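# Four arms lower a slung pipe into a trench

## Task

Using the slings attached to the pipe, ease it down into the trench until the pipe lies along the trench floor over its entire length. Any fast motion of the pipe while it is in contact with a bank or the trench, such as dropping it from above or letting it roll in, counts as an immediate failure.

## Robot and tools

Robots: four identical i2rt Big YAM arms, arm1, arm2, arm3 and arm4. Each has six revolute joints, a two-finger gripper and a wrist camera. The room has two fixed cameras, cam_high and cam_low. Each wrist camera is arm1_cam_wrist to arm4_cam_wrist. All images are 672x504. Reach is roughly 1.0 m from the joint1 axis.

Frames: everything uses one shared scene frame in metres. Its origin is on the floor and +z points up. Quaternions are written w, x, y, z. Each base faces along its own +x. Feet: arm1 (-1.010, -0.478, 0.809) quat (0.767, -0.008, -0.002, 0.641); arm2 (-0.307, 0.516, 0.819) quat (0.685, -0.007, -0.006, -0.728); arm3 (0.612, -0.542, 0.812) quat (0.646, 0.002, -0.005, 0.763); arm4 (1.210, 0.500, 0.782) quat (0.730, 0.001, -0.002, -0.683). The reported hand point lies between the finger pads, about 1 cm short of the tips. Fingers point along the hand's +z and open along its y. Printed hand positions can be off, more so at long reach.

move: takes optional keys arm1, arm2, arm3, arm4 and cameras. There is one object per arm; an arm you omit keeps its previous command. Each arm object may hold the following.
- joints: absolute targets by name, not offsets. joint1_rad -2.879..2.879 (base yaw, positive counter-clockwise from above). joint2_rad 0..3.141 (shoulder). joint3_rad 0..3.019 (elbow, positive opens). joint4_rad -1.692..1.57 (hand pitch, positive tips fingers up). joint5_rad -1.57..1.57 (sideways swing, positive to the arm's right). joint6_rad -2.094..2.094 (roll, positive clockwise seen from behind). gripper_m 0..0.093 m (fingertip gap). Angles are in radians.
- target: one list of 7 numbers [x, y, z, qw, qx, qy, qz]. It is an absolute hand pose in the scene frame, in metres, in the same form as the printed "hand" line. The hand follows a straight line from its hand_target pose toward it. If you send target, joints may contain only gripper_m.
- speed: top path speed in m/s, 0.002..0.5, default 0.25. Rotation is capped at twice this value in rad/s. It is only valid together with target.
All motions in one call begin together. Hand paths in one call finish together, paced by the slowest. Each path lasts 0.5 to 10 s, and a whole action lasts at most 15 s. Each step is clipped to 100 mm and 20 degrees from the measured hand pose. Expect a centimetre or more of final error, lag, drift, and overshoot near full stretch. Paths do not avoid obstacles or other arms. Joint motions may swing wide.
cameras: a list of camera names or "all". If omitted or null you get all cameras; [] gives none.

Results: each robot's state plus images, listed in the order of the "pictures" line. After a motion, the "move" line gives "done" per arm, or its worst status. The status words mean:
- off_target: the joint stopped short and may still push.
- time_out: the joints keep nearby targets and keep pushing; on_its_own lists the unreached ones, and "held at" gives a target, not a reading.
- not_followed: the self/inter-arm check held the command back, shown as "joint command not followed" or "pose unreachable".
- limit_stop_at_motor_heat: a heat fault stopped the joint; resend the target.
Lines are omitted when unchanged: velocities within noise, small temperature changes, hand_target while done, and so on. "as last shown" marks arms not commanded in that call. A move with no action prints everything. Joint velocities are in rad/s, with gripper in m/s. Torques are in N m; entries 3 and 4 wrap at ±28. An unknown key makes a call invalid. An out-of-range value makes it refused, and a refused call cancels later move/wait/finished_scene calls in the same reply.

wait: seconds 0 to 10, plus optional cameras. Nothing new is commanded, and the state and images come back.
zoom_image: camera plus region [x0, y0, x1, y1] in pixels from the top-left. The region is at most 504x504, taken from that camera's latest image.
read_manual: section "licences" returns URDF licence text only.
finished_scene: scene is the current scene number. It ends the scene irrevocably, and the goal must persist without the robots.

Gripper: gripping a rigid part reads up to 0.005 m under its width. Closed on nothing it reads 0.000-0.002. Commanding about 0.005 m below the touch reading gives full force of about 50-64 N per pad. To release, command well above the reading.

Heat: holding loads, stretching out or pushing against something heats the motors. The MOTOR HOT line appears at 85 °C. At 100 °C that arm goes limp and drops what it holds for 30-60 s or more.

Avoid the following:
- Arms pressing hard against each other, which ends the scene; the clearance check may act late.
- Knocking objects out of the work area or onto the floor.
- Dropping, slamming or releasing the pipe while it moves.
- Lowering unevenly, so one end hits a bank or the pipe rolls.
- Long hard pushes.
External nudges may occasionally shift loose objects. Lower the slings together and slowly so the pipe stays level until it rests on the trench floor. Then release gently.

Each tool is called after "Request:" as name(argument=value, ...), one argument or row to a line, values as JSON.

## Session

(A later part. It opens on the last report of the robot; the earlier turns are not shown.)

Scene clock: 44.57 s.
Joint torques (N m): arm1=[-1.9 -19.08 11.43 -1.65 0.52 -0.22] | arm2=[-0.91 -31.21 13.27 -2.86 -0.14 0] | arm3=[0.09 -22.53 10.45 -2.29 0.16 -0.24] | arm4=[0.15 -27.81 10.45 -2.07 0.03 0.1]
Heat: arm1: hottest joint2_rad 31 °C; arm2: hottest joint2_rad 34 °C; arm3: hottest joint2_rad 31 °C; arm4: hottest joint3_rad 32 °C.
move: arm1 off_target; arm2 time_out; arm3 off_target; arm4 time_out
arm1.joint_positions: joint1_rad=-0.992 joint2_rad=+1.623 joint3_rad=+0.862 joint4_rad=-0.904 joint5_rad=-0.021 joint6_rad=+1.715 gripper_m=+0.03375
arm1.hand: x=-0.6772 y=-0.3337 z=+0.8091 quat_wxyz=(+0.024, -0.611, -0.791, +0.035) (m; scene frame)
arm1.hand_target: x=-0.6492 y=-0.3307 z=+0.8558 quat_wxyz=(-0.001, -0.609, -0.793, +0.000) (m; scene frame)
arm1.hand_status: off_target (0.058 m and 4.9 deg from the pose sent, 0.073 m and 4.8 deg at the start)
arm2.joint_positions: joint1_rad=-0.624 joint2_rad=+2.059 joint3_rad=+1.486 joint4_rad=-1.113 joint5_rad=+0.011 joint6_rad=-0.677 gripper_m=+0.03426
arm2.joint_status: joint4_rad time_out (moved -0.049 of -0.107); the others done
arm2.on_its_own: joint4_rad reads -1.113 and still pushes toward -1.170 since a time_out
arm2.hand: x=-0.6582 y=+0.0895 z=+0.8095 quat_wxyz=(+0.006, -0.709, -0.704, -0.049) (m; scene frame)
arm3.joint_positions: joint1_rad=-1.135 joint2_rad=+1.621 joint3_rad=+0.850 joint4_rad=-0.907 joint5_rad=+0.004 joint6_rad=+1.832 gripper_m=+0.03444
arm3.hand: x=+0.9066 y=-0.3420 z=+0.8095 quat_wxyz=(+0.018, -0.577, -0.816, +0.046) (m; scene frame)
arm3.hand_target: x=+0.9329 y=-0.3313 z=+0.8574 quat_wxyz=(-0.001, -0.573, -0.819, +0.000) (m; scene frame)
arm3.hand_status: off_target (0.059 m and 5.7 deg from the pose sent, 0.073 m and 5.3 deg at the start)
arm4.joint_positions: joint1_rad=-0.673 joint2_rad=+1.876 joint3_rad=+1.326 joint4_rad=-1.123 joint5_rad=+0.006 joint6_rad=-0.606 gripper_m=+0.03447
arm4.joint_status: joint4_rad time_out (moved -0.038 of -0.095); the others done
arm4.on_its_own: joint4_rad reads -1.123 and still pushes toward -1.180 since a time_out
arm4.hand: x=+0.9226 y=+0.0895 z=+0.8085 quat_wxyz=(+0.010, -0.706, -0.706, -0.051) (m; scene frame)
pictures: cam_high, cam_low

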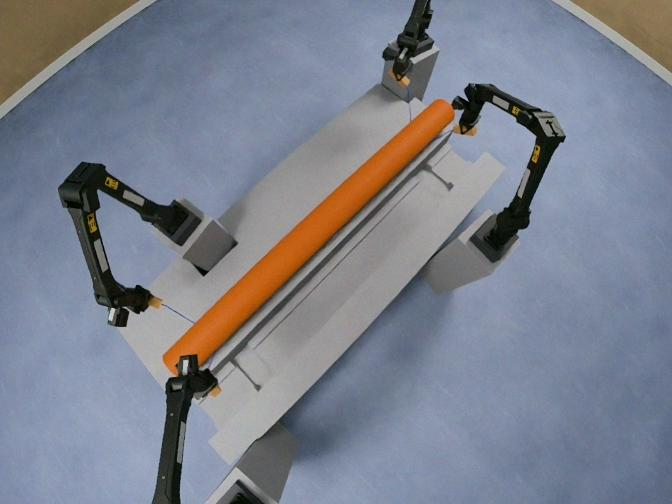

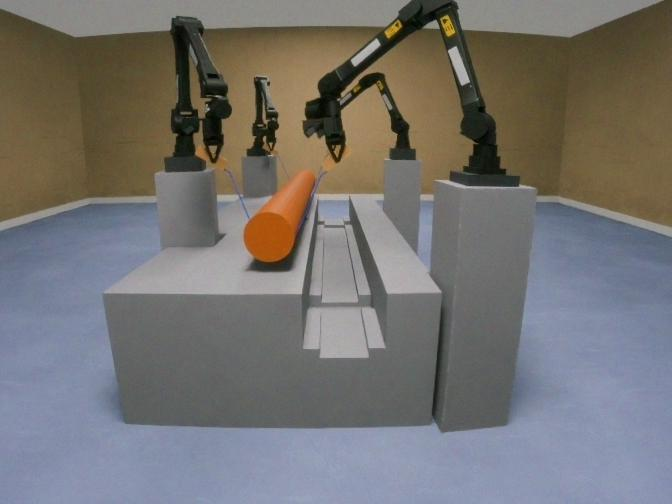

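Request:
move(
  arm1={"target":[-0.640,-0.215,0.864,0,0.537,0.843,0],"speed":0.06},
  arm2={"target":[-0.672,0.195,0.888,0,0.707,0.707,0],"speed":0.06},
  arm3={"target":[0.935,-0.215,0.866,0,0.517,0.856,0],"speed":0.06},
  arm4={"target":[0.912,0.197,0.886,0,0.707,0.707,0],"speed":0.06},
  cameras=["cam_low"],
)

Request:
move(
  arm1={"target":[-0.640,-0.094,0.872,0,0.5,0.866,0],"speed":0.06},
  arm2={"target":[-0.674,0.325,0.878,0,0.707,0.707,0],"speed":0.06},
  arm3={"target":[0.934,-0.088,0.879,0,0.48,0.877,0],"speed":0.06},
  arm4={"target":[0.910,0.325,0.879,0,0.707,0.707,0],"speed":0.06},
  cameras=["cam_low","cam_high"],
)

Request:
zoom_image(
  camera="cam_low",
  region=[200, 130, 450, 380],
)

Scene clock: 51.13 s.
Joint torques (N m): arm1=[-1.79 -17.85 12.34 -1.91 0.34 -0.23] | arm2=[-2.9 -27.11 9.83 -1.66 -0.11 -0.16] | arm3=[0.38 -23.65 11 -2.41 0.01 -0.2] | arm4=[-1.44 -23.3 8.23 -0.96 0.04 -0.18]
move: arm1 off_target; arm2 off_target; arm3 off_target; arm4 off_target
arm1.joint_positions: joint1_rad=-0.763 joint2_rad=+1.715 joint3_rad=+1.046 joint4_rad=-0.952 joint5_rad=-0.020 joint6_rad=+1.766 gripper_m=+0.03375
arm1.hand: x=-0.6642 y=-0.2224 z=+0.8243 quat_wxyz=(+0.010, -0.538, -0.842, +0.020) (m; scene frame)
arm1.hand_target: x=-0.6416 y=-0.2160 z=+0.8634 quat_wxyz=(-0.001, -0.537, -0.843, -0.001) (m; scene frame)
arm1.hand_status: off_target (0.047 m and 2.6 deg from the pose sent, 0.136 m and 11.5 deg at the start)
arm2.joint_positions: joint1_rad=-0.749 joint2_rad=+1.862 joint3_rad=+1.214 joint4_rad=-1.046 joint5_rad=+0.015 joint6_rad=-0.814 gripper_m=+0.03426
arm2.hand: x=-0.6496 y=+0.1945 z=+0.8249 quat_wxyz=(+0.000, -0.704, -0.708, -0.055) (m; scene frame)
arm2.hand_target: x=-0.6700 y=+0.1960 z=+0.8842 quat_wxyz=(+0.002, -0.707, -0.707, +0.000) (m; scene frame)
arm2.hand_status: off_target (0.067 m and 6.3 deg from the pose sent, 0.132 m and 5.7 deg at the start)
arm3.joint_positions: joint1_rad=-0.930 joint2_rad=+1.755 joint3_rad=+1.075 joint4_rad=-0.966 joint5_rad=+0.005 joint6_rad=+1.904 gripper_m=+0.03444
arm3.hand: x=+0.9153 y=-0.2286 z=+0.8212 quat_wxyz=(+0.007, -0.521, -0.853, +0.032) (m; scene frame)
arm3.hand_target: x=+0.9337 y=-0.2164 z=+0.8649 quat_wxyz=(-0.001, -0.517, -0.856, -0.001) (m; scene frame)
arm3.hand_status: off_target (0.051 m and 3.8 deg from the pose sent, 0.142 m and 10.0 deg at the start)
arm4.joint_positions: joint1_rad=-0.811 joint2_rad=+1.653 joint3_rad=+1.071 joint4_rad=-1.098 joint5_rad=+0.008 joint6_rad=-0.739 gripper_m=+0.03446
arm4.hand: x=+0.9279 y=+0.1976 z=+0.8296 quat_wxyz=(+0.004, -0.708, -0.704, -0.055) (m; scene frame)
arm4.hand_target: x=+0.9135 y=+0.1978 z=+0.8822 quat_wxyz=(+0.002, -0.707, -0.707, +0.000) (m; scene frame)
arm4.hand_status: off_target (0.059 m and 6.3 deg from the pose sent, 0.133 m and 5.9 deg at the start)
pictures: cam_low

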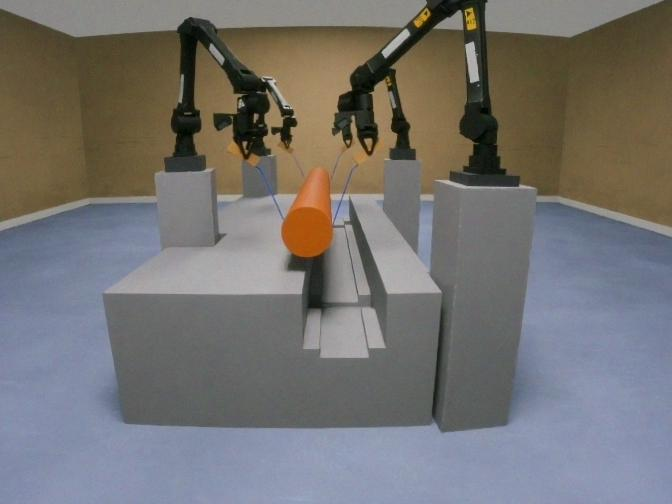

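Scene clock: 54.33 s.
Joint torques (N m): arm1=[-2.14 -22.53 12.74 -1.96 0.18 -0.25] | arm2=[-3.14 -21.95 9.69 -1.59 0.22 -0.13] | arm3=[0.44 -30.1 11.74 -2.51 -0.12 -0.26] | arm4=[-1.44 -17.44 8.7 -0.88 0.28 -0.19]
move: arm1 off_target; arm2 off_target; arm3 off_target; arm4 off_target
arm1.joint_positions: joint1_rad=-0.575 joint2_rad=+1.896 joint3_rad=+1.308 joint4_rad=-1.043 joint5_rad=-0.017 joint6_rad=+1.870 gripper_m=+0.03375
arm1.hand: x=-0.6630 y=-0.1042 z=+0.8208 quat_wxyz=(+0.007, -0.502, -0.864, +0.027) (m; scene frame)
arm1.hand_target: x=-0.6419 y=-0.0957 z=+0.8710 quat_wxyz=(-0.001, -0.500, -0.866, -0.001) (m; scene frame)
arm1.hand_status: off_target (0.057 m and 3.3 deg from the pose sent, 0.139 m and 5.8 deg at the start)
arm2.joint_positions: joint1_rad=-0.985 joint2_rad=+1.682 joint3_rad=+0.982 joint4_rad=-0.973 joint5_rad=+0.008 joint6_rad=-1.055 gripper_m=+0.03426
arm2.hand: x=-0.6529 y=+0.3183 z=+0.8324 quat_wxyz=(-0.015, -0.703, -0.710, -0.043) (m; scene frame)
arm2.hand_target: x=-0.6724 y=+0.3251 z=+0.8753 quat_wxyz=(+0.001, -0.707, -0.707, -0.001) (m; scene frame)
arm2.hand_status: off_target (0.051 m and 5.3 deg from the pose sent, 0.143 m and 6.3 deg at the start)
arm3.joint_positions: joint1_rad=-0.770 joint2_rad=+1.979 joint3_rad=+1.407 joint4_rad=-1.093 joint5_rad=+0.007 joint6_rad=+1.984 gripper_m=+0.03444
arm3.hand: x=+0.9159 y=-0.1055 z=+0.8165 quat_wxyz=(+0.002, -0.487, -0.873, +0.043) (m; scene frame)
arm3.hand_target: x=+0.9323 y=-0.0905 z=+0.8774 quat_wxyz=(-0.001, -0.480, -0.877, -0.001) (m; scene frame)
arm3.hand_status: off_target (0.067 m and 5.0 deg from the pose sent, 0.153 m and 6.7 deg at the start)
arm4.joint_positions: joint1_rad=-1.075 joint2_rad=+1.439 joint3_rad=+0.848 joint4_rad=-1.072 joint5_rad=+0.000 joint6_rad=-1.005 gripper_m=+0.03446
arm4.hand: x=+0.9265 y=+0.3225 z=+0.8385 quat_wxyz=(-0.013, -0.708, -0.705, -0.046) (m; scene frame)
arm4.hand_target: x=+0.9112 y=+0.3250 z=+0.8766 quat_wxyz=(+0.001, -0.707, -0.707, +0.000) (m; scene frame)
arm4.hand_status: off_target (0.044 m and 5.4 deg from the pose sent, 0.138 m and 6.3 deg at the start)
pictures: cam_high, cam_low

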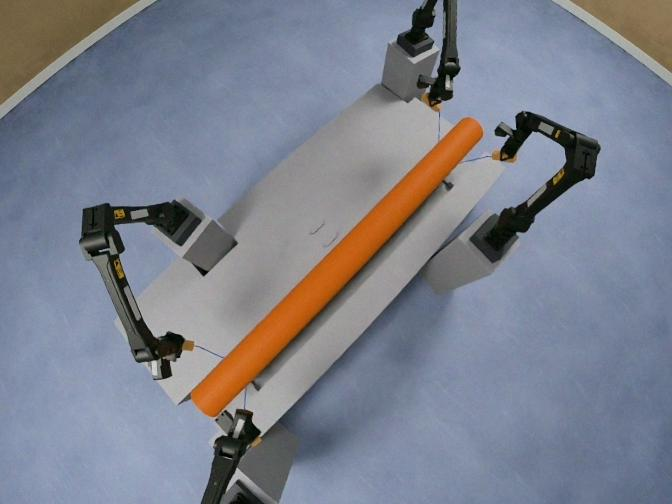

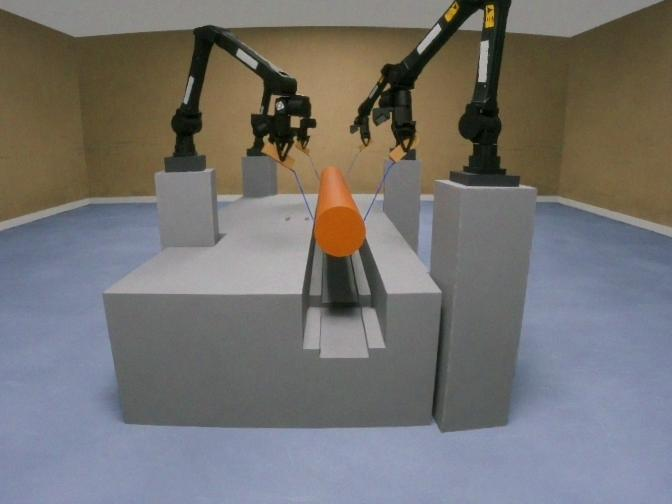

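Scaled by 2.016.

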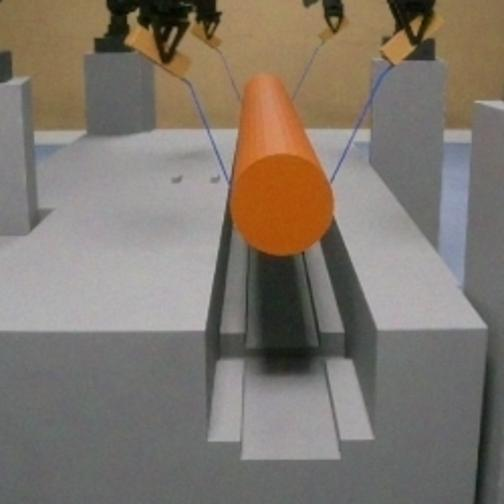

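Request:
move(
  arm1={"target":[-0.643,-0.086,0.77,0,0.5,0.866,0],"speed":0.05},
  arm2={"target":[-0.674,0.332,0.772,0,0.707,0.707,0],"speed":0.05},
  arm3={"target":[0.932,-0.079,0.78,0,0.48,0.877,0],"speed":0.05},
  arm4={"target":[0.908,0.332,0.772,0,0.707,0.707,0],"speed":0.05},
  cameras=["cam_low","cam_high","arm1_cam_wrist","arm3_cam_wrist"],
)

Request:
zoom_image(
  camera="cam_low",
  region=[200, 130, 450, 380],
)

Scene clock: 60.97 s.
Joint torques (N m): arm1=[-1.08 -23.53 7.32 -0.54 0.13 -0.2] | arm2=[-3.31 -20.01 6.89 -1.16 0.11 -0.09] | arm3=[0.73 -31.38 7.43 -1.31 -0.19 -0.2] | arm4=[-1.9 -15.03 6.15 -0.39 0.21 -0.14]
move: arm1 off_target; arm2 off_target; arm3 off_target; arm4 off_target
arm1.joint_positions: joint1_rad=-0.563 joint2_rad=+2.056 joint3_rad=+1.304 joint4_rad=-0.862 joint5_rad=-0.016 joint6_rad=+1.881 gripper_m=+0.03376
arm1.hand: x=-0.6553 y=-0.0888 z=+0.7374 quat_wxyz=(+0.004, -0.502, -0.865, +0.020) (m; scene frame)
arm1.hand_target: x=-0.6433 y=-0.0863 z=+0.7690 quat_wxyz=(+0.000, -0.500, -0.866, +0.000) (m; scene frame)
arm1.hand_status: off_target (0.035 m and 2.3 deg from the pose sent, 0.058 m and 3.3 deg at the start)
arm2.joint_positions: joint1_rad=-0.999 joint2_rad=+1.845 joint3_rad=+0.895 joint4_rad=-0.688 joint5_rad=+0.010 joint6_rad=-1.079 gripper_m=+0.03426
arm2.hand: x=-0.6531 y=+0.3232 z=+0.7440 quat_wxyz=(-0.010, -0.700, -0.714, -0.027) (m; scene frame)
arm2.hand_target: x=-0.6731 y=+0.3320 z=+0.7705 quat_wxyz=(+0.001, -0.707, -0.707, +0.000) (m; scene frame)
arm2.hand_status: off_target (0.036 m and 3.5 deg from the pose sent, 0.065 m and 5.3 deg at the start)
arm3.joint_positions: joint1_rad=-0.763 joint2_rad=+2.129 joint3_rad=+1.396 joint4_rad=-0.916 joint5_rad=+0.007 joint6_rad=+1.991 gripper_m=+0.03444
arm3.hand: x=+0.9201 y=-0.0922 z=+0.7325 quat_wxyz=(+0.001, -0.487, -0.873, +0.034) (m; scene frame)
arm3.hand_target: x=+0.9313 y=-0.0798 z=+0.7783 quat_wxyz=(+0.000, -0.480, -0.877, +0.000) (m; scene frame)
arm3.hand_status: off_target (0.051 m and 4.0 deg from the pose sent, 0.048 m and 5.0 deg at the start)
arm4.joint_positions: joint1_rad=-1.092 joint2_rad=+1.599 joint3_rad=+0.724 joint4_rad=-0.750 joint5_rad=+0.001 joint6_rad=-1.032 gripper_m=+0.03447
arm4.hand: x=+0.9253 y=+0.3282 z=+0.7497 quat_wxyz=(-0.009, -0.705, -0.709, -0.027) (m; scene frame)
arm4.hand_target: x=+0.9085 y=+0.3320 z=+0.7709 quat_wxyz=(+0.001, -0.707, -0.707, +0.000) (m; scene frame)
arm4.hand_status: off_target (0.028 m and 3.2 deg from the pose sent, 0.070 m and 5.5 deg at the start)
pictures: arm1_cam_wrist, arm3_cam_wrist, cam_high, cam_low

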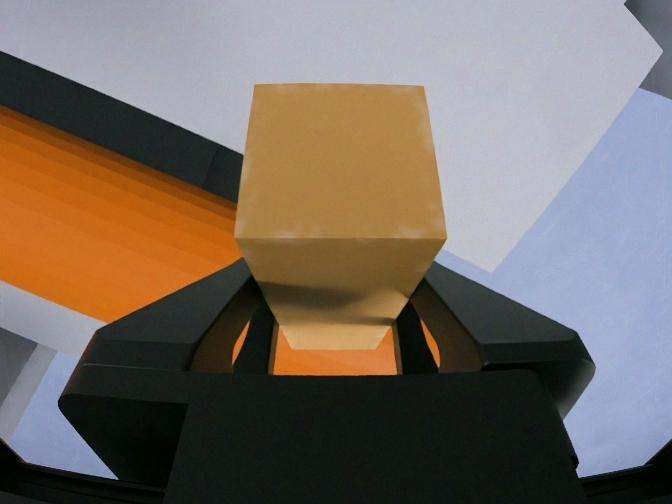

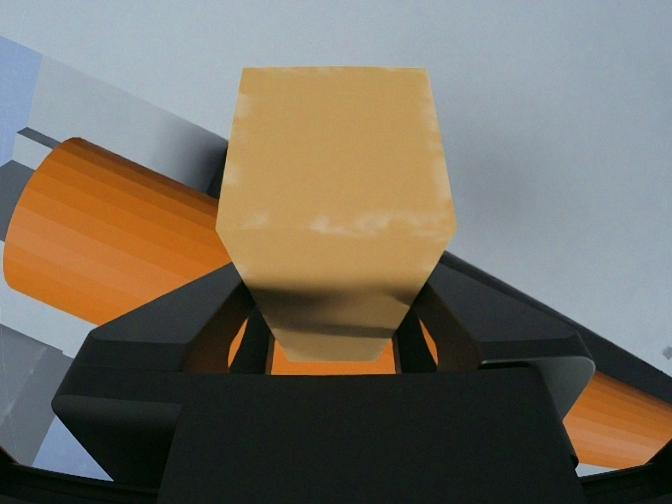

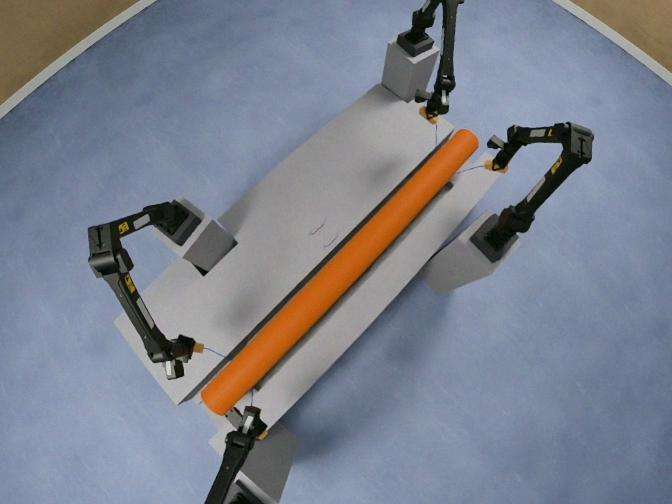

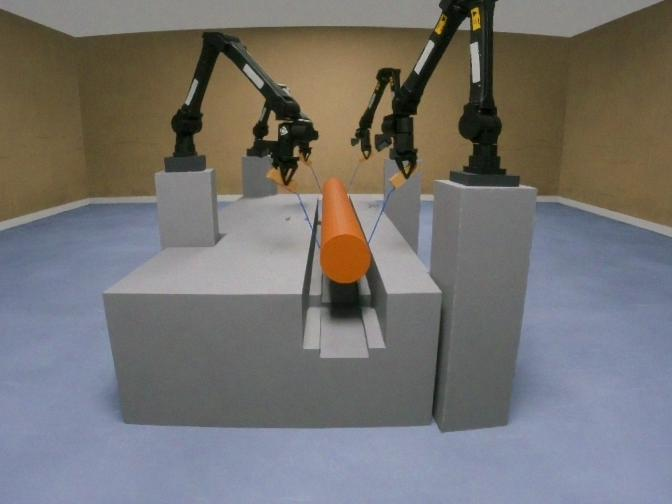

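Scaled by 2.016.

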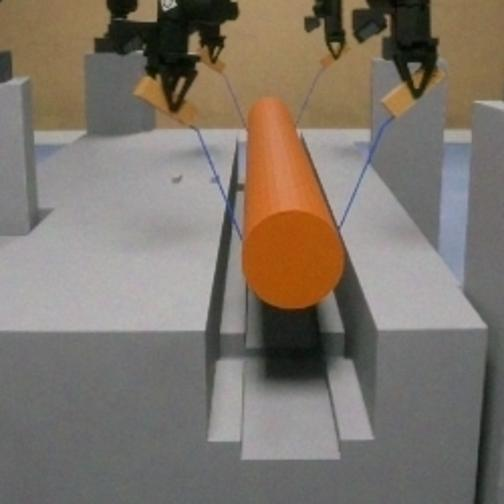

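Request:
move(
  arm1={"target":[-0.643,-0.096,0.70,0,0.5,0.866,0],"speed":0.05},
  arm2={"target":[-0.674,0.322,0.702,0,0.707,0.707,0],"speed":0.05},
  arm3={"target":[0.932,-0.089,0.713,0,0.48,0.877,0],"speed":0.05},
  arm4={"target":[0.908,0.32,0.70,0,0.707,0.707,0],"speed":0.05},
  cameras=["cam_low","cam_high"],
)

Request:
zoom_image(
  camera="cam_low",
  region=[200, 130, 450, 380],
)

Scene clock: 66.60 s.
Joint torques (N m): arm1=[-2.49 -23.18 5.93 -0.53 0.08 -0.33] | arm2=[-2.26 -20.84 5.44 -1.17 0.07 0.06] | arm3=[-0.09 -31.21 5.96 -1.25 -0.15 -0.32] | arm4=[-0.15 -16.38 3.88 -0.31 0.21 0.18]
move: arm1 off_target; arm2 off_target; arm3 off_target; arm4 off_target
arm1.joint_positions: joint1_rad=-0.563 joint2_rad=+2.160 joint3_rad=+1.271 joint4_rad=-0.706 joint5_rad=-0.016 joint6_rad=+1.882 gripper_m=+0.03376
arm1.hand: x=-0.6568 y=-0.0917 z=+0.6755 quat_wxyz=(+0.002, -0.502, -0.865, +0.011) (m; scene frame)
arm1.hand_target: x=-0.6432 y=-0.0961 z=+0.6991 quat_wxyz=(+0.000, -0.500, -0.866, +0.000) (m; scene frame)
arm1.hand_status: off_target (0.028 m and 1.3 deg from the pose sent, 0.040 m and 2.4 deg at the start)
arm2.joint_positions: joint1_rad=-0.999 joint2_rad=+2.020 joint3_rad=+0.891 joint4_rad=-0.509 joint5_rad=+0.010 joint6_rad=-1.075 gripper_m=+0.03426
arm2.hand: x=-0.6523 y=+0.3228 z=+0.6749 quat_wxyz=(-0.010, -0.701, -0.712, -0.027) (m; scene frame)
arm2.hand_target: x=-0.6733 y=+0.3222 z=+0.7009 quat_wxyz=(+0.000, -0.707, -0.707, +0.000) (m; scene frame)
arm2.hand_status: off_target (0.035 m and 3.4 deg from the pose sent, 0.047 m and 3.5 deg at the start)
arm3.joint_positions: joint1_rad=-0.762 joint2_rad=+2.218 joint3_rad=+1.355 joint4_rad=-0.769 joint5_rad=+0.007 joint6_rad=+1.991 gripper_m=+0.03444
arm3.hand: x=+0.9159 y=-0.0977 z=+0.6729 quat_wxyz=(+0.000, -0.487, -0.873, +0.026) (m; scene frame)
arm3.hand_target: x=+0.9316 y=-0.0895 z=+0.7115 quat_wxyz=(-0.001, -0.480, -0.877, +0.000) (m; scene frame)
arm3.hand_status: off_target (0.044 m and 3.1 deg from the pose sent, 0.023 m and 4.0 deg at the start)
arm4.joint_positions: joint1_rad=-1.089 joint2_rad=+1.801 joint3_rad=+0.711 joint4_rad=-0.526 joint5_rad=-0.001 joint6_rad=-1.033 gripper_m=+0.03447
arm4.hand: x=+0.9198 y=+0.3228 z=+0.6807 quat_wxyz=(-0.008, -0.703, -0.711, -0.022) (m; scene frame)
arm4.hand_target: x=+0.9082 y=+0.3201 z=+0.6991 quat_wxyz=(+0.000, -0.707, -0.707, +0.000) (m; scene frame)
arm4.hand_status: off_target (0.023 m and 2.8 deg from the pose sent, 0.053 m and 3.2 deg at the start)
pictures: cam_high, cam_low

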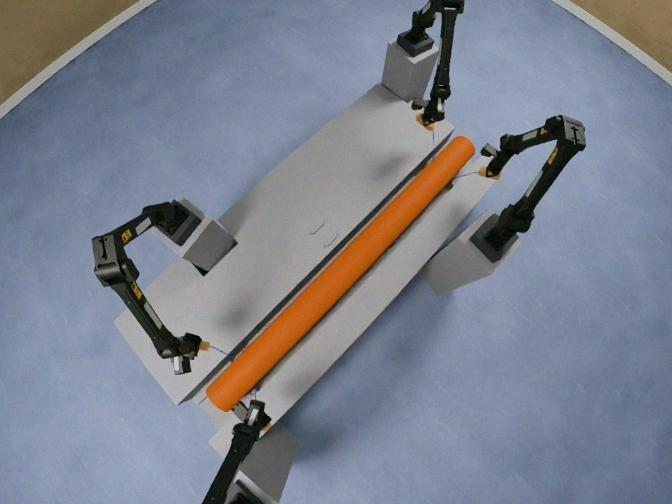

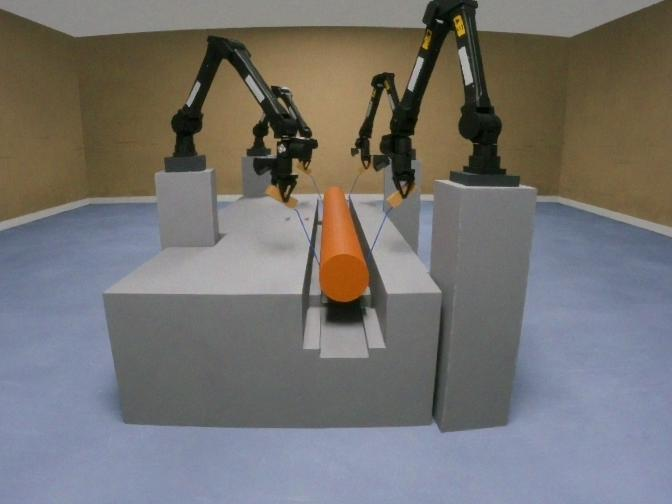

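Scaled by 2.016.

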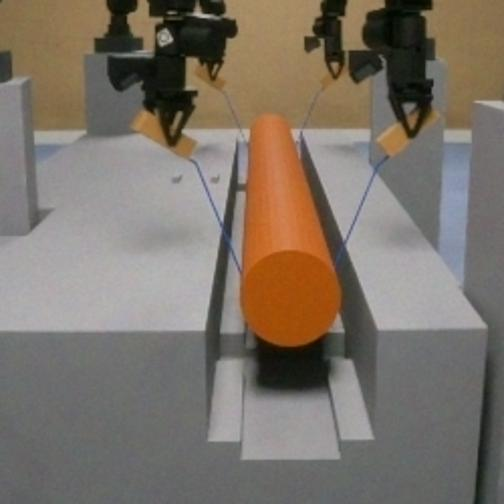

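Request:
move(
  arm1={"target":[-0.643,-0.106,0.645,0,0.5,0.866,0],"speed":0.05},
  arm2={"target":[-0.674,0.311,0.647,0,0.707,0.707,0],"speed":0.05},
  arm3={"target":[0.932,-0.096,0.658,0,0.48,0.877,0],"speed":0.05},
  arm4={"target":[0.908,0.311,0.643,0,0.707,0.707,0],"speed":0.05},
  cameras=["cam_low"],
)

Request:
zoom_image(
  camera="cam_low",
  region=[200, 130, 450, 380],
)

Scene clock: 71.00 s.
Joint torques (N m): arm1=[-4.42 -23.88 4.57 -0.39 0.11 -0.35] | arm2=[-1.2 -21.36 4.55 -1.16 0.07 0.07] | arm3=[-0.79 -31.15 4.82 -1.21 -0.16 -0.36] | arm4=[-0.15 -16.73 3.48 -0.32 0.22 0.19]
move: arm1 off_target; arm2 off_target; arm3 off_target; arm4 off_target
arm1.joint_positions: joint1_rad=-0.564 joint2_rad=+2.257 joint3_rad=+1.261 joint4_rad=-0.590 joint5_rad=-0.016 joint6_rad=+1.877 gripper_m=+0.03376
arm1.hand: x=-0.6589 y=-0.0962 z=+0.6243 quat_wxyz=(+0.001, -0.500, -0.866, +0.006) (m; scene frame)
arm1.hand_target: x=-0.6434 y=-0.1059 z=+0.6440 quat_wxyz=(+0.000, -0.500, -0.866, +0.000) (m; scene frame)
arm1.hand_status: off_target (0.028 m and 0.7 deg from the pose sent, 0.036 m and 1.3 deg at the start)
arm2.joint_positions: joint1_rad=-0.991 joint2_rad=+2.168 joint3_rad=+0.918 joint4_rad=-0.388 joint5_rad=+0.009 joint6_rad=-1.054 gripper_m=+0.03426
arm2.hand: x=-0.6509 y=+0.3189 z=+0.6208 quat_wxyz=(-0.010, -0.706, -0.708, -0.027) (m; scene frame)
arm2.hand_target: x=-0.6734 y=+0.3113 z=+0.6461 quat_wxyz=(+0.000, -0.707, -0.707, +0.000) (m; scene frame)
arm2.hand_status: off_target (0.036 m and 3.3 deg from the pose sent, 0.037 m and 3.4 deg at the start)
arm3.joint_positions: joint1_rad=-0.762 joint2_rad=+2.312 joint3_rad=+1.345 joint4_rad=-0.658 joint5_rad=+0.008 joint6_rad=+1.987 gripper_m=+0.03444
arm3.hand: x=+0.9126 y=-0.1024 z=+0.6211 quat_wxyz=(+0.000, -0.485, -0.874, +0.023) (m; scene frame)
arm3.hand_target: x=+0.9317 y=-0.0964 z=+0.6565 quat_wxyz=(-0.001, -0.480, -0.877, +0.000) (m; scene frame)
arm3.hand_status: off_target (0.042 m and 2.7 deg from the pose sent, 0.022 m and 3.1 deg at the start)
arm4.joint_positions: joint1_rad=-1.070 joint2_rad=+1.972 joint3_rad=+0.711 joint4_rad=-0.357 joint5_rad=-0.001 joint6_rad=-1.013 gripper_m=+0.03447
arm4.hand: x=+0.9259 y=+0.3186 z=+0.6245 quat_wxyz=(-0.008, -0.703, -0.710, -0.024) (m; scene frame)
arm4.hand_target: x=+0.9083 y=+0.3112 z=+0.6424 quat_wxyz=(+0.000, -0.707, -0.707, +0.000) (m; scene frame)
arm4.hand_status: off_target (0.027 m and 2.9 deg from the pose sent, 0.041 m and 2.8 deg at the start)
pictures: cam_low

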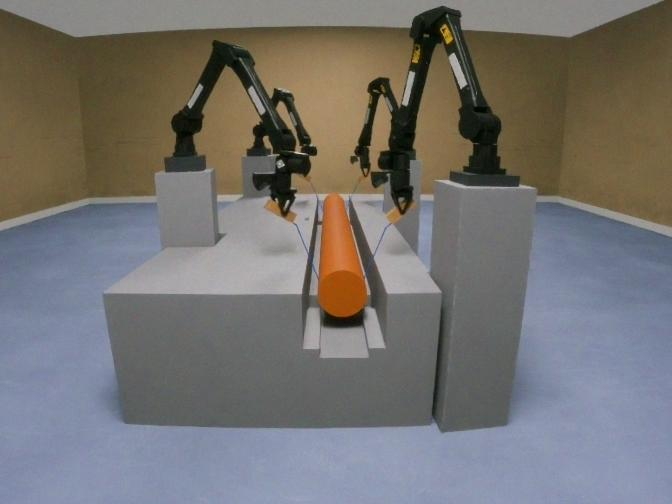

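Scaled by 2.016.

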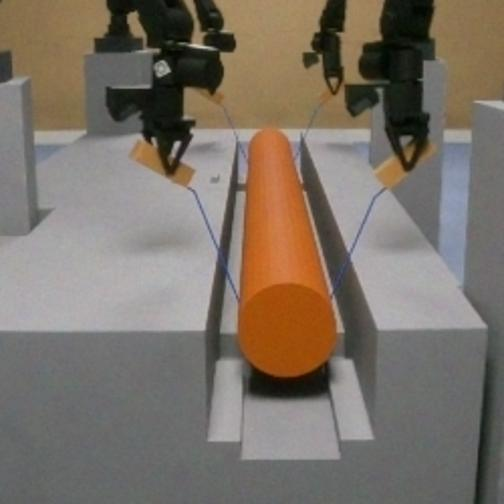

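Request:
move(
  arm1={"target":[-0.643,-0.104,0.605,0,0.5,0.866,0],"speed":0.03},
  arm2={"target":[-0.674,0.313,0.607,0,0.707,0.707,0],"speed":0.03},
  arm3={"target":[0.932,-0.094,0.617,0,0.48,0.877,0],"speed":0.03},
  arm4={"target":[0.908,0.313,0.604,0,0.707,0.707,0],"speed":0.03},
  cameras=["cam_low"],
)

Request:
move(
  arm1={"target":[-0.643,-0.104,0.56,0,0.5,0.866,0],"speed":0.025},
  arm2={"target":[-0.674,0.313,0.562,0,0.707,0.707,0],"speed":0.025},
  arm3={"target":[0.932,-0.094,0.568,0,0.48,0.877,0],"speed":0.025},
  arm4={"target":[0.908,0.313,0.561,0,0.707,0.707,0],"speed":0.025},
  cameras=["cam_low"],
)

Request:
zoom_image(
  camera="cam_low",
  region=[200, 130, 450, 380],
)

Scene clock: 76.63 s.
Joint torques (N m): arm1=[-3.14 -20.95 5.39 -0.57 0.34 -0.32] | arm2=[-1.67 -20.66 3.19 -0.98 0.22 0.01] | arm3=[-0.62 -28.98 5.64 -1.2 -0.18 -0.34] | arm4=[-0.5 -16.73 1.98 -0.24 0.29 0.12]
Heat: arm1: hottest joint2_rad 35 °C; arm2: hottest joint2_rad 35 °C; arm3: hottest joint2_rad 36 °C; arm4: hottest joint3_rad 32 °C.
move: arm1 off_target; arm2 off_target; arm3 off_target; arm4 off_target
arm1.joint_positions: joint1_rad=-0.564 joint2_rad=+2.320 joint3_rad=+1.267 joint4_rad=-0.523 joint5_rad=-0.021 joint6_rad=+1.877 gripper_m=+0.03376
arm1.hand: x=-0.6600 y=-0.0969 z=+0.5938 quat_wxyz=(+0.003, -0.501, -0.866, +0.001) (m; scene frame)
arm1.hand_target: x=-0.6434 y=-0.1042 z=+0.6048 quat_wxyz=(+0.000, -0.500, -0.866, +0.000) (m; scene frame)
arm1.hand_status: off_target (0.022 m and 0.3 deg from the pose sent, 0.026 m and 0.7 deg at the start)
arm2.joint_positions: joint1_rad=-0.991 joint2_rad=+2.262 joint3_rad=+0.948 joint4_rad=-0.306 joint5_rad=+0.006 joint6_rad=-1.054 gripper_m=+0.03426
arm2.hand: x=-0.6559 y=+0.3149 z=+0.5874 quat_wxyz=(-0.009, -0.706, -0.708, -0.018) (m; scene frame)
arm2.hand_target: x=-0.6736 y=+0.3133 z=+0.6063 quat_wxyz=(+0.000, -0.707, -0.707, +0.000) (m; scene frame)
arm2.hand_status: off_target (0.027 m and 2.3 deg from the pose sent, 0.028 m and 3.3 deg at the start)
arm3.joint_positions: joint1_rad=-0.762 joint2_rad=+2.374 joint3_rad=+1.352 joint4_rad=-0.594 joint5_rad=+0.008 joint6_rad=+1.986 gripper_m=+0.03444
arm3.hand: x=+0.9119 y=-0.1032 z=+0.5904 quat_wxyz=(-0.001, -0.485, -0.875, +0.018) (m; scene frame)
arm3.hand_target: x=+0.9317 y=-0.0946 z=+0.6166 quat_wxyz=(-0.001, -0.480, -0.877, +0.000) (m; scene frame)
arm3.hand_status: off_target (0.035 m and 2.1 deg from the pose sent, 0.022 m and 2.7 deg at the start)
arm4.joint_positions: joint1_rad=-1.070 joint2_rad=+2.084 joint3_rad=+0.735 joint4_rad=-0.252 joint5_rad=-0.003 joint6_rad=-1.013 gripper_m=+0.03447
arm4.hand: x=+0.9207 y=+0.3147 z=+0.5899 quat_wxyz=(-0.007, -0.704, -0.710, -0.015) (m; scene frame)
arm4.hand_target: x=+0.9082 y=+0.3131 z=+0.6035 quat_wxyz=(+0.000, -0.707, -0.707, +0.000) (m; scene frame)
arm4.hand_status: off_target (0.019 m and 2.0 deg from the pose sent, 0.028 m and 2.9 deg at the start)
pictures: cam_low

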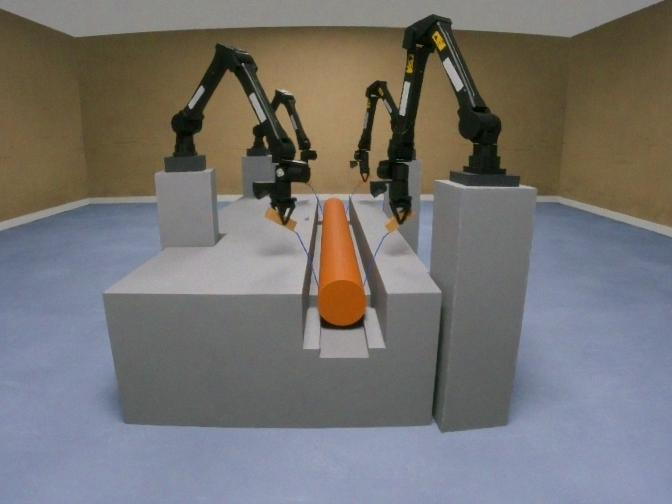

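Scene clock: 79.07 s.
Joint torques (N m): arm1=[-2.02 -19.08 5.67 0.51 0.48 -0.19] | arm2=[-1.79 -16.91 3.88 -0.29 0.08 0.04] | arm3=[0.32 -24.06 6.19 0.09 -0.12 -0.09] | arm4=[-0.56 -13.16 2.26 0.65 0.11 0.11]
move: arm1 off_target; arm2 off_target; arm3 off_target; arm4 off_target
arm1.joint_positions: joint1_rad=-0.573 joint2_rad=+2.383 joint3_rad=+1.294 joint4_rad=-0.479 joint5_rad=-0.024 joint6_rad=+1.864 gripper_m=+0.03376
arm1.hand: x=-0.6539 y=-0.0972 z=+0.5676 quat_wxyz=(+0.003, -0.499, -0.867, -0.004) (m; scene frame)
arm1.hand_target: x=-0.6433 y=-0.1042 z=+0.5602 quat_wxyz=(+0.000, -0.500, -0.866, +0.000) (m; scene frame)
arm1.hand_status: off_target (0.015 m and 0.6 deg from the pose sent, 0.038 m and 0.3 deg at the start)
arm2.joint_positions: joint1_rad=-0.991 joint2_rad=+2.338 joint3_rad=+0.977 joint4_rad=-0.243 joint5_rad=+0.009 joint6_rad=-1.059 gripper_m=+0.03426
arm2.hand: x=-0.6603 y=+0.3125 z=+0.5602 quat_wxyz=(-0.005, -0.705, -0.709, -0.010) (m; scene frame)
arm2.hand_target: x=-0.6740 y=+0.3131 z=+0.5623 quat_wxyz=(+0.000, -0.707, -0.707, +0.000) (m; scene frame)
arm2.hand_status: off_target (0.014 m and 1.4 deg from the pose sent, 0.031 m and 2.3 deg at the start)
arm3.joint_positions: joint1_rad=-0.774 joint2_rad=+2.422 joint3_rad=+1.378 joint4_rad=-0.554 joint5_rad=+0.006 joint6_rad=+1.962 gripper_m=+0.03444
arm3.hand: x=+0.9210 y=-0.1007 z=+0.5701 quat_wxyz=(+0.000, -0.480, -0.877, +0.009) (m; scene frame)
arm3.hand_target: x=+0.9319 y=-0.0944 z=+0.5682 quat_wxyz=(+0.000, -0.480, -0.877, +0.000) (m; scene frame)
arm3.hand_status: off_target (0.013 m and 1.0 deg from the pose sent, 0.031 m and 2.1 deg at the start)
arm4.joint_positions: joint1_rad=-1.070 joint2_rad=+2.175 joint3_rad=+0.755 joint4_rad=-0.171 joint5_rad=+0.002 joint6_rad=-1.013 gripper_m=+0.03447
arm4.hand: x=+0.9188 y=+0.3142 z=+0.5614 quat_wxyz=(-0.004, -0.704, -0.710, -0.010) (m; scene frame)
arm4.hand_target: x=+0.9082 y=+0.3131 z=+0.5611 quat_wxyz=(+0.000, -0.707, -0.707, +0.000) (m; scene frame)
arm4.hand_status: off_target (0.011 m and 1.4 deg from the pose sent, 0.032 m and 2.0 deg at the start)
pictures: cam_low

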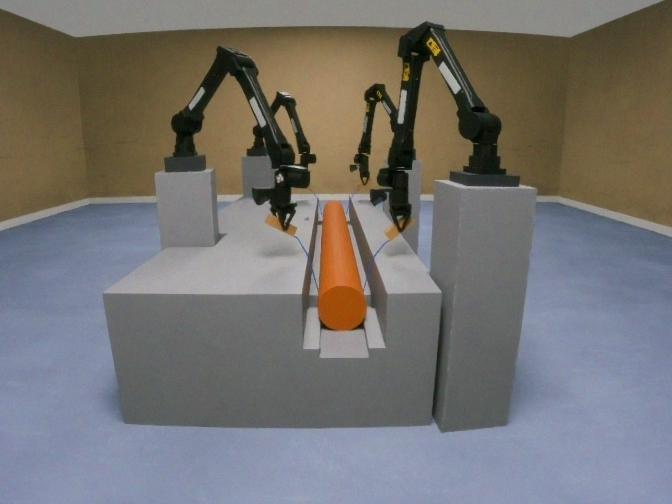

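Scaled by 2.016.

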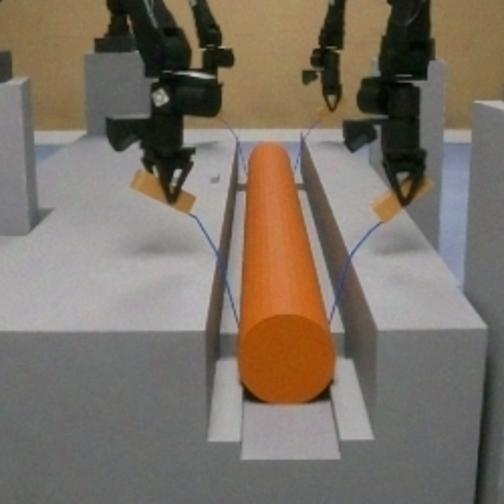

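Request:
move(
  arm1={"target":[-0.645,-0.104,0.525,0,0.5,0.866,0],"speed":0.04},
  arm2={"target":[-0.67,0.305,0.52,0,0.707,0.707,0],"speed":0.04},
  arm3={"target":[0.93,-0.094,0.525,0,0.48,0.877,0],"speed":0.04},
  arm4={"target":[0.91,0.305,0.52,0,0.707,0.707,0],"speed":0.04},
  cameras=["cam_low","cam_high","arm1_cam_wrist"],
)

Request:
zoom_image(
  camera="cam_low",
  region=[280, 180, 410, 370],
)

Scene clock: 84.80 s.
Joint torques (N m): arm1=[-0.67 -18.02 5.75 0.79 0.2 -0.11] | arm2=[-0.15 -17.03 3.21 0.05 -0.11 0.21] | arm3=[0.5 -23.65 5.85 0.29 -0.13 -0.04] | arm4=[0.97 -13.98 1.69 0.73 0.07 0.32]
move: arm1 off_target; arm2 off_target; arm3 off_target; arm4 off_target
arm1.joint_positions: joint1_rad=-0.588 joint2_rad=+2.452 joint3_rad=+1.316 joint4_rad=-0.445 joint5_rad=-0.018 joint6_rad=+1.858 gripper_m=+0.03376
arm1.hand: x=-0.6511 y=-0.1074 z=+0.5371 quat_wxyz=(+0.002, -0.503, -0.865, +0.003) (m; scene frame)
arm1.hand_target: x=-0.6452 y=-0.1044 z=+0.5254 quat_wxyz=(+0.000, -0.500, -0.866, +0.000) (m; scene frame)
arm1.hand_status: off_target (0.014 m and 0.5 deg from the pose sent, 0.044 m and 0.6 deg at the start)
arm2.joint_positions: joint1_rad=-0.991 joint2_rad=+2.450 joint3_rad=+1.028 joint4_rad=-0.189 joint5_rad=+0.013 joint6_rad=-1.055 gripper_m=+0.03426
arm2.hand: x=-0.6592 y=+0.3133 z=+0.5197 quat_wxyz=(-0.005, -0.706, -0.708, -0.014) (m; scene frame)
arm2.hand_target: x=-0.6700 y=+0.3050 z=+0.5203 quat_wxyz=(+0.000, -0.707, -0.707, +0.000) (m; scene frame)
arm2.hand_status: off_target (0.014 m and 1.7 deg from the pose sent, 0.042 m and 1.4 deg at the start)
arm3.joint_positions: joint1_rad=-0.774 joint2_rad=+2.512 joint3_rad=+1.419 joint4_rad=-0.503 joint5_rad=+0.006 joint6_rad=+1.961 gripper_m=+0.03444
arm3.hand: x=+0.9213 y=-0.1001 z=+0.5306 quat_wxyz=(+0.000, -0.479, -0.878, +0.008) (m; scene frame)
arm3.hand_target: x=+0.9299 y=-0.0943 z=+0.5252 quat_wxyz=(+0.000, -0.480, -0.877, +0.000) (m; scene frame)
arm3.hand_status: off_target (0.012 m and 0.9 deg from the pose sent, 0.047 m and 1.0 deg at the start)
arm4.joint_positions: joint1_rad=-1.070 joint2_rad=+2.305 joint3_rad=+0.805 joint4_rad=-0.094 joint5_rad=+0.003 joint6_rad=-1.009 gripper_m=+0.03447
arm4.hand: x=+0.9174 y=+0.3133 z=+0.5205 quat_wxyz=(-0.004, -0.705, -0.709, -0.012) (m; scene frame)
arm4.hand_target: x=+0.9101 y=+0.3051 z=+0.5203 quat_wxyz=(+0.000, -0.707, -0.707, +0.000) (m; scene frame)
arm4.hand_status: off_target (0.011 m and 1.5 deg from the pose sent, 0.043 m and 1.4 deg at the start)
pictures: arm1_cam_wrist, cam_high, cam_low

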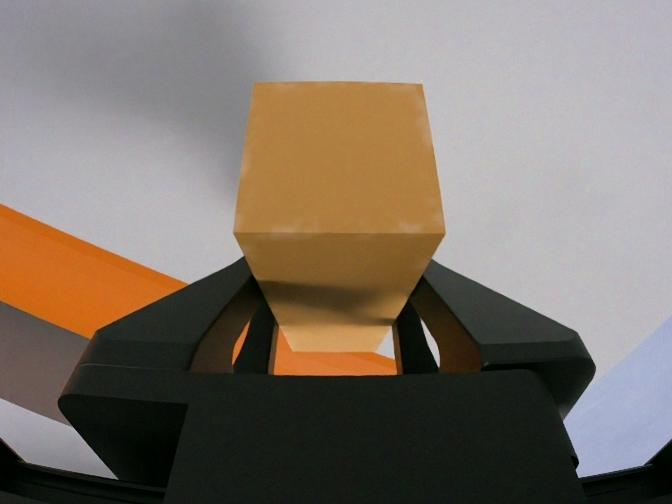

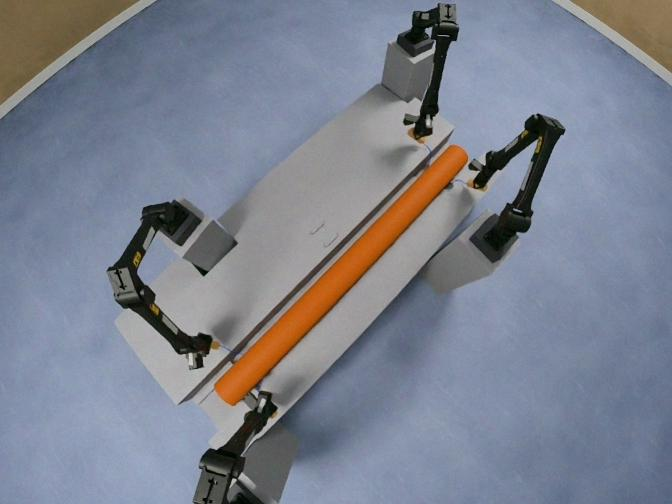

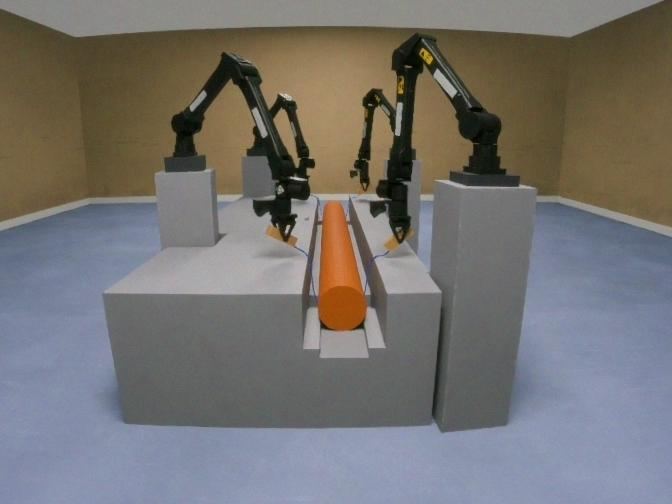

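Scaled by 2.653.

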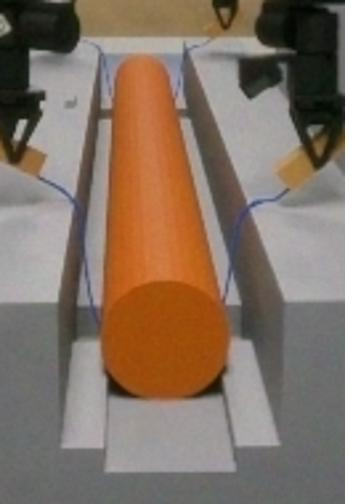

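Request:
move(
  arm1={"target":[-0.648,-0.118,0.474,0,0.5,0.866,0],"speed":0.06},
  arm2={"target":[-0.665,0.285,0.472,0,0.707,0.707,0],"speed":0.06},
  arm3={"target":[0.928,-0.118,0.474,0,0.48,0.877,0],"speed":0.06},
  arm4={"target":[0.912,0.283,0.472,0,0.707,0.707,0],"speed":0.06},
  cameras=["cam_low"],
)

Request:
zoom_image(
  camera="cam_low",
  region=[200, 150, 450, 350],
)

Scene clock: 92.17 s.
Joint torques (N m): arm1=[-0.97 -14.92 5.96 1.83 0.48 0.08] | arm2=[2.73 -13.1 5.71 1.03 -0.87 0.25] | arm3=[0.32 -20.84 4.78 1.29 0.24 0.13] | arm4=[2.49 -11.87 2.7 1.2 -0.34 0.32]
move: arm1 off_target; arm2 off_target; arm3 off_target; arm4 off_target
arm1.joint_positions: joint1_rad=-0.596 joint2_rad=+2.521 joint3_rad=+1.329 joint4_rad=-0.384 joint5_rad=-0.026 joint6_rad=+1.828 gripper_m=+0.03376
arm1.hand: x=-0.6525 y=-0.1140 z=+0.5052 quat_wxyz=(+0.005, -0.493, -0.870, +0.000) (m; scene frame)
arm1.hand_target: x=-0.6494 y=-0.1192 z=+0.4761 quat_wxyz=(+0.000, -0.500, -0.866, +0.000) (m; scene frame)
arm1.hand_status: off_target (0.032 m and 1.0 deg from the pose sent, 0.064 m and 0.5 deg at the start)
arm2.joint_positions: joint1_rad=-0.985 joint2_rad=+2.529 joint3_rad=+1.081 joint4_rad=-0.170 joint5_rad=+0.030 joint6_rad=-1.015 gripper_m=+0.03426
arm2.hand: x=-0.6618 y=+0.3118 z=+0.4916 quat_wxyz=(+0.003, -0.718, -0.696, -0.020) (m; scene frame)
arm2.hand_target: x=-0.6636 y=+0.2862 z=+0.4741 quat_wxyz=(+0.000, -0.707, -0.707, +0.000) (m; scene frame)
arm2.hand_status: off_target (0.033 m and 2.9 deg from the pose sent, 0.056 m and 1.7 deg at the start)
arm3.joint_positions: joint1_rad=-0.794 joint2_rad=+2.574 joint3_rad=+1.419 joint4_rad=-0.424 joint5_rad=-0.002 joint6_rad=+1.922 gripper_m=+0.03444
arm3.hand: x=+0.9245 y=-0.1108 z=+0.4986 quat_wxyz=(+0.003, -0.470, -0.882, -0.001) (m; scene frame)
arm3.hand_target: x=+0.9273 y=-0.1187 z=+0.4753 quat_wxyz=(+0.000, -0.480, -0.877, +0.000) (m; scene frame)
arm3.hand_status: off_target (0.026 m and 1.3 deg from the pose sent, 0.060 m and 1.0 deg at the start)
arm4.joint_positions: joint1_rad=-1.040 joint2_rad=+2.420 joint3_rad=+0.878 joint4_rad=-0.055 joint5_rad=+0.013 joint6_rad=-0.957 gripper_m=+0.03447
arm4.hand: x=+0.9153 y=+0.3014 z=+0.4834 quat_wxyz=(+0.002, -0.713, -0.701, -0.014) (m; scene frame)
arm4.hand_target: x=+0.9126 y=+0.2835 z=+0.4729 quat_wxyz=(+0.000, -0.707, -0.707, +0.000) (m; scene frame)
arm4.hand_status: off_target (0.022 m and 1.9 deg from the pose sent, 0.057 m and 1.5 deg at the start)
pictures: cam_low

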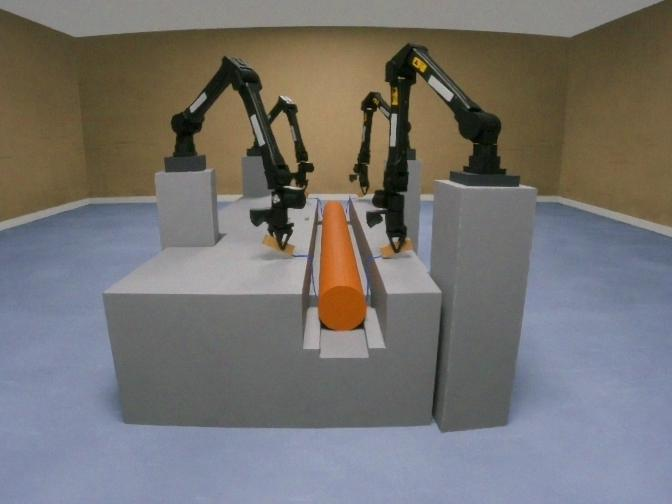

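Scaled by 2.016.

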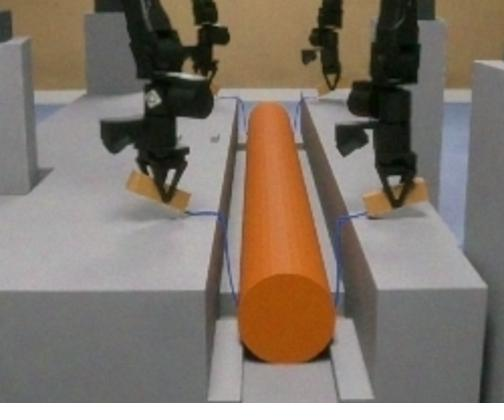

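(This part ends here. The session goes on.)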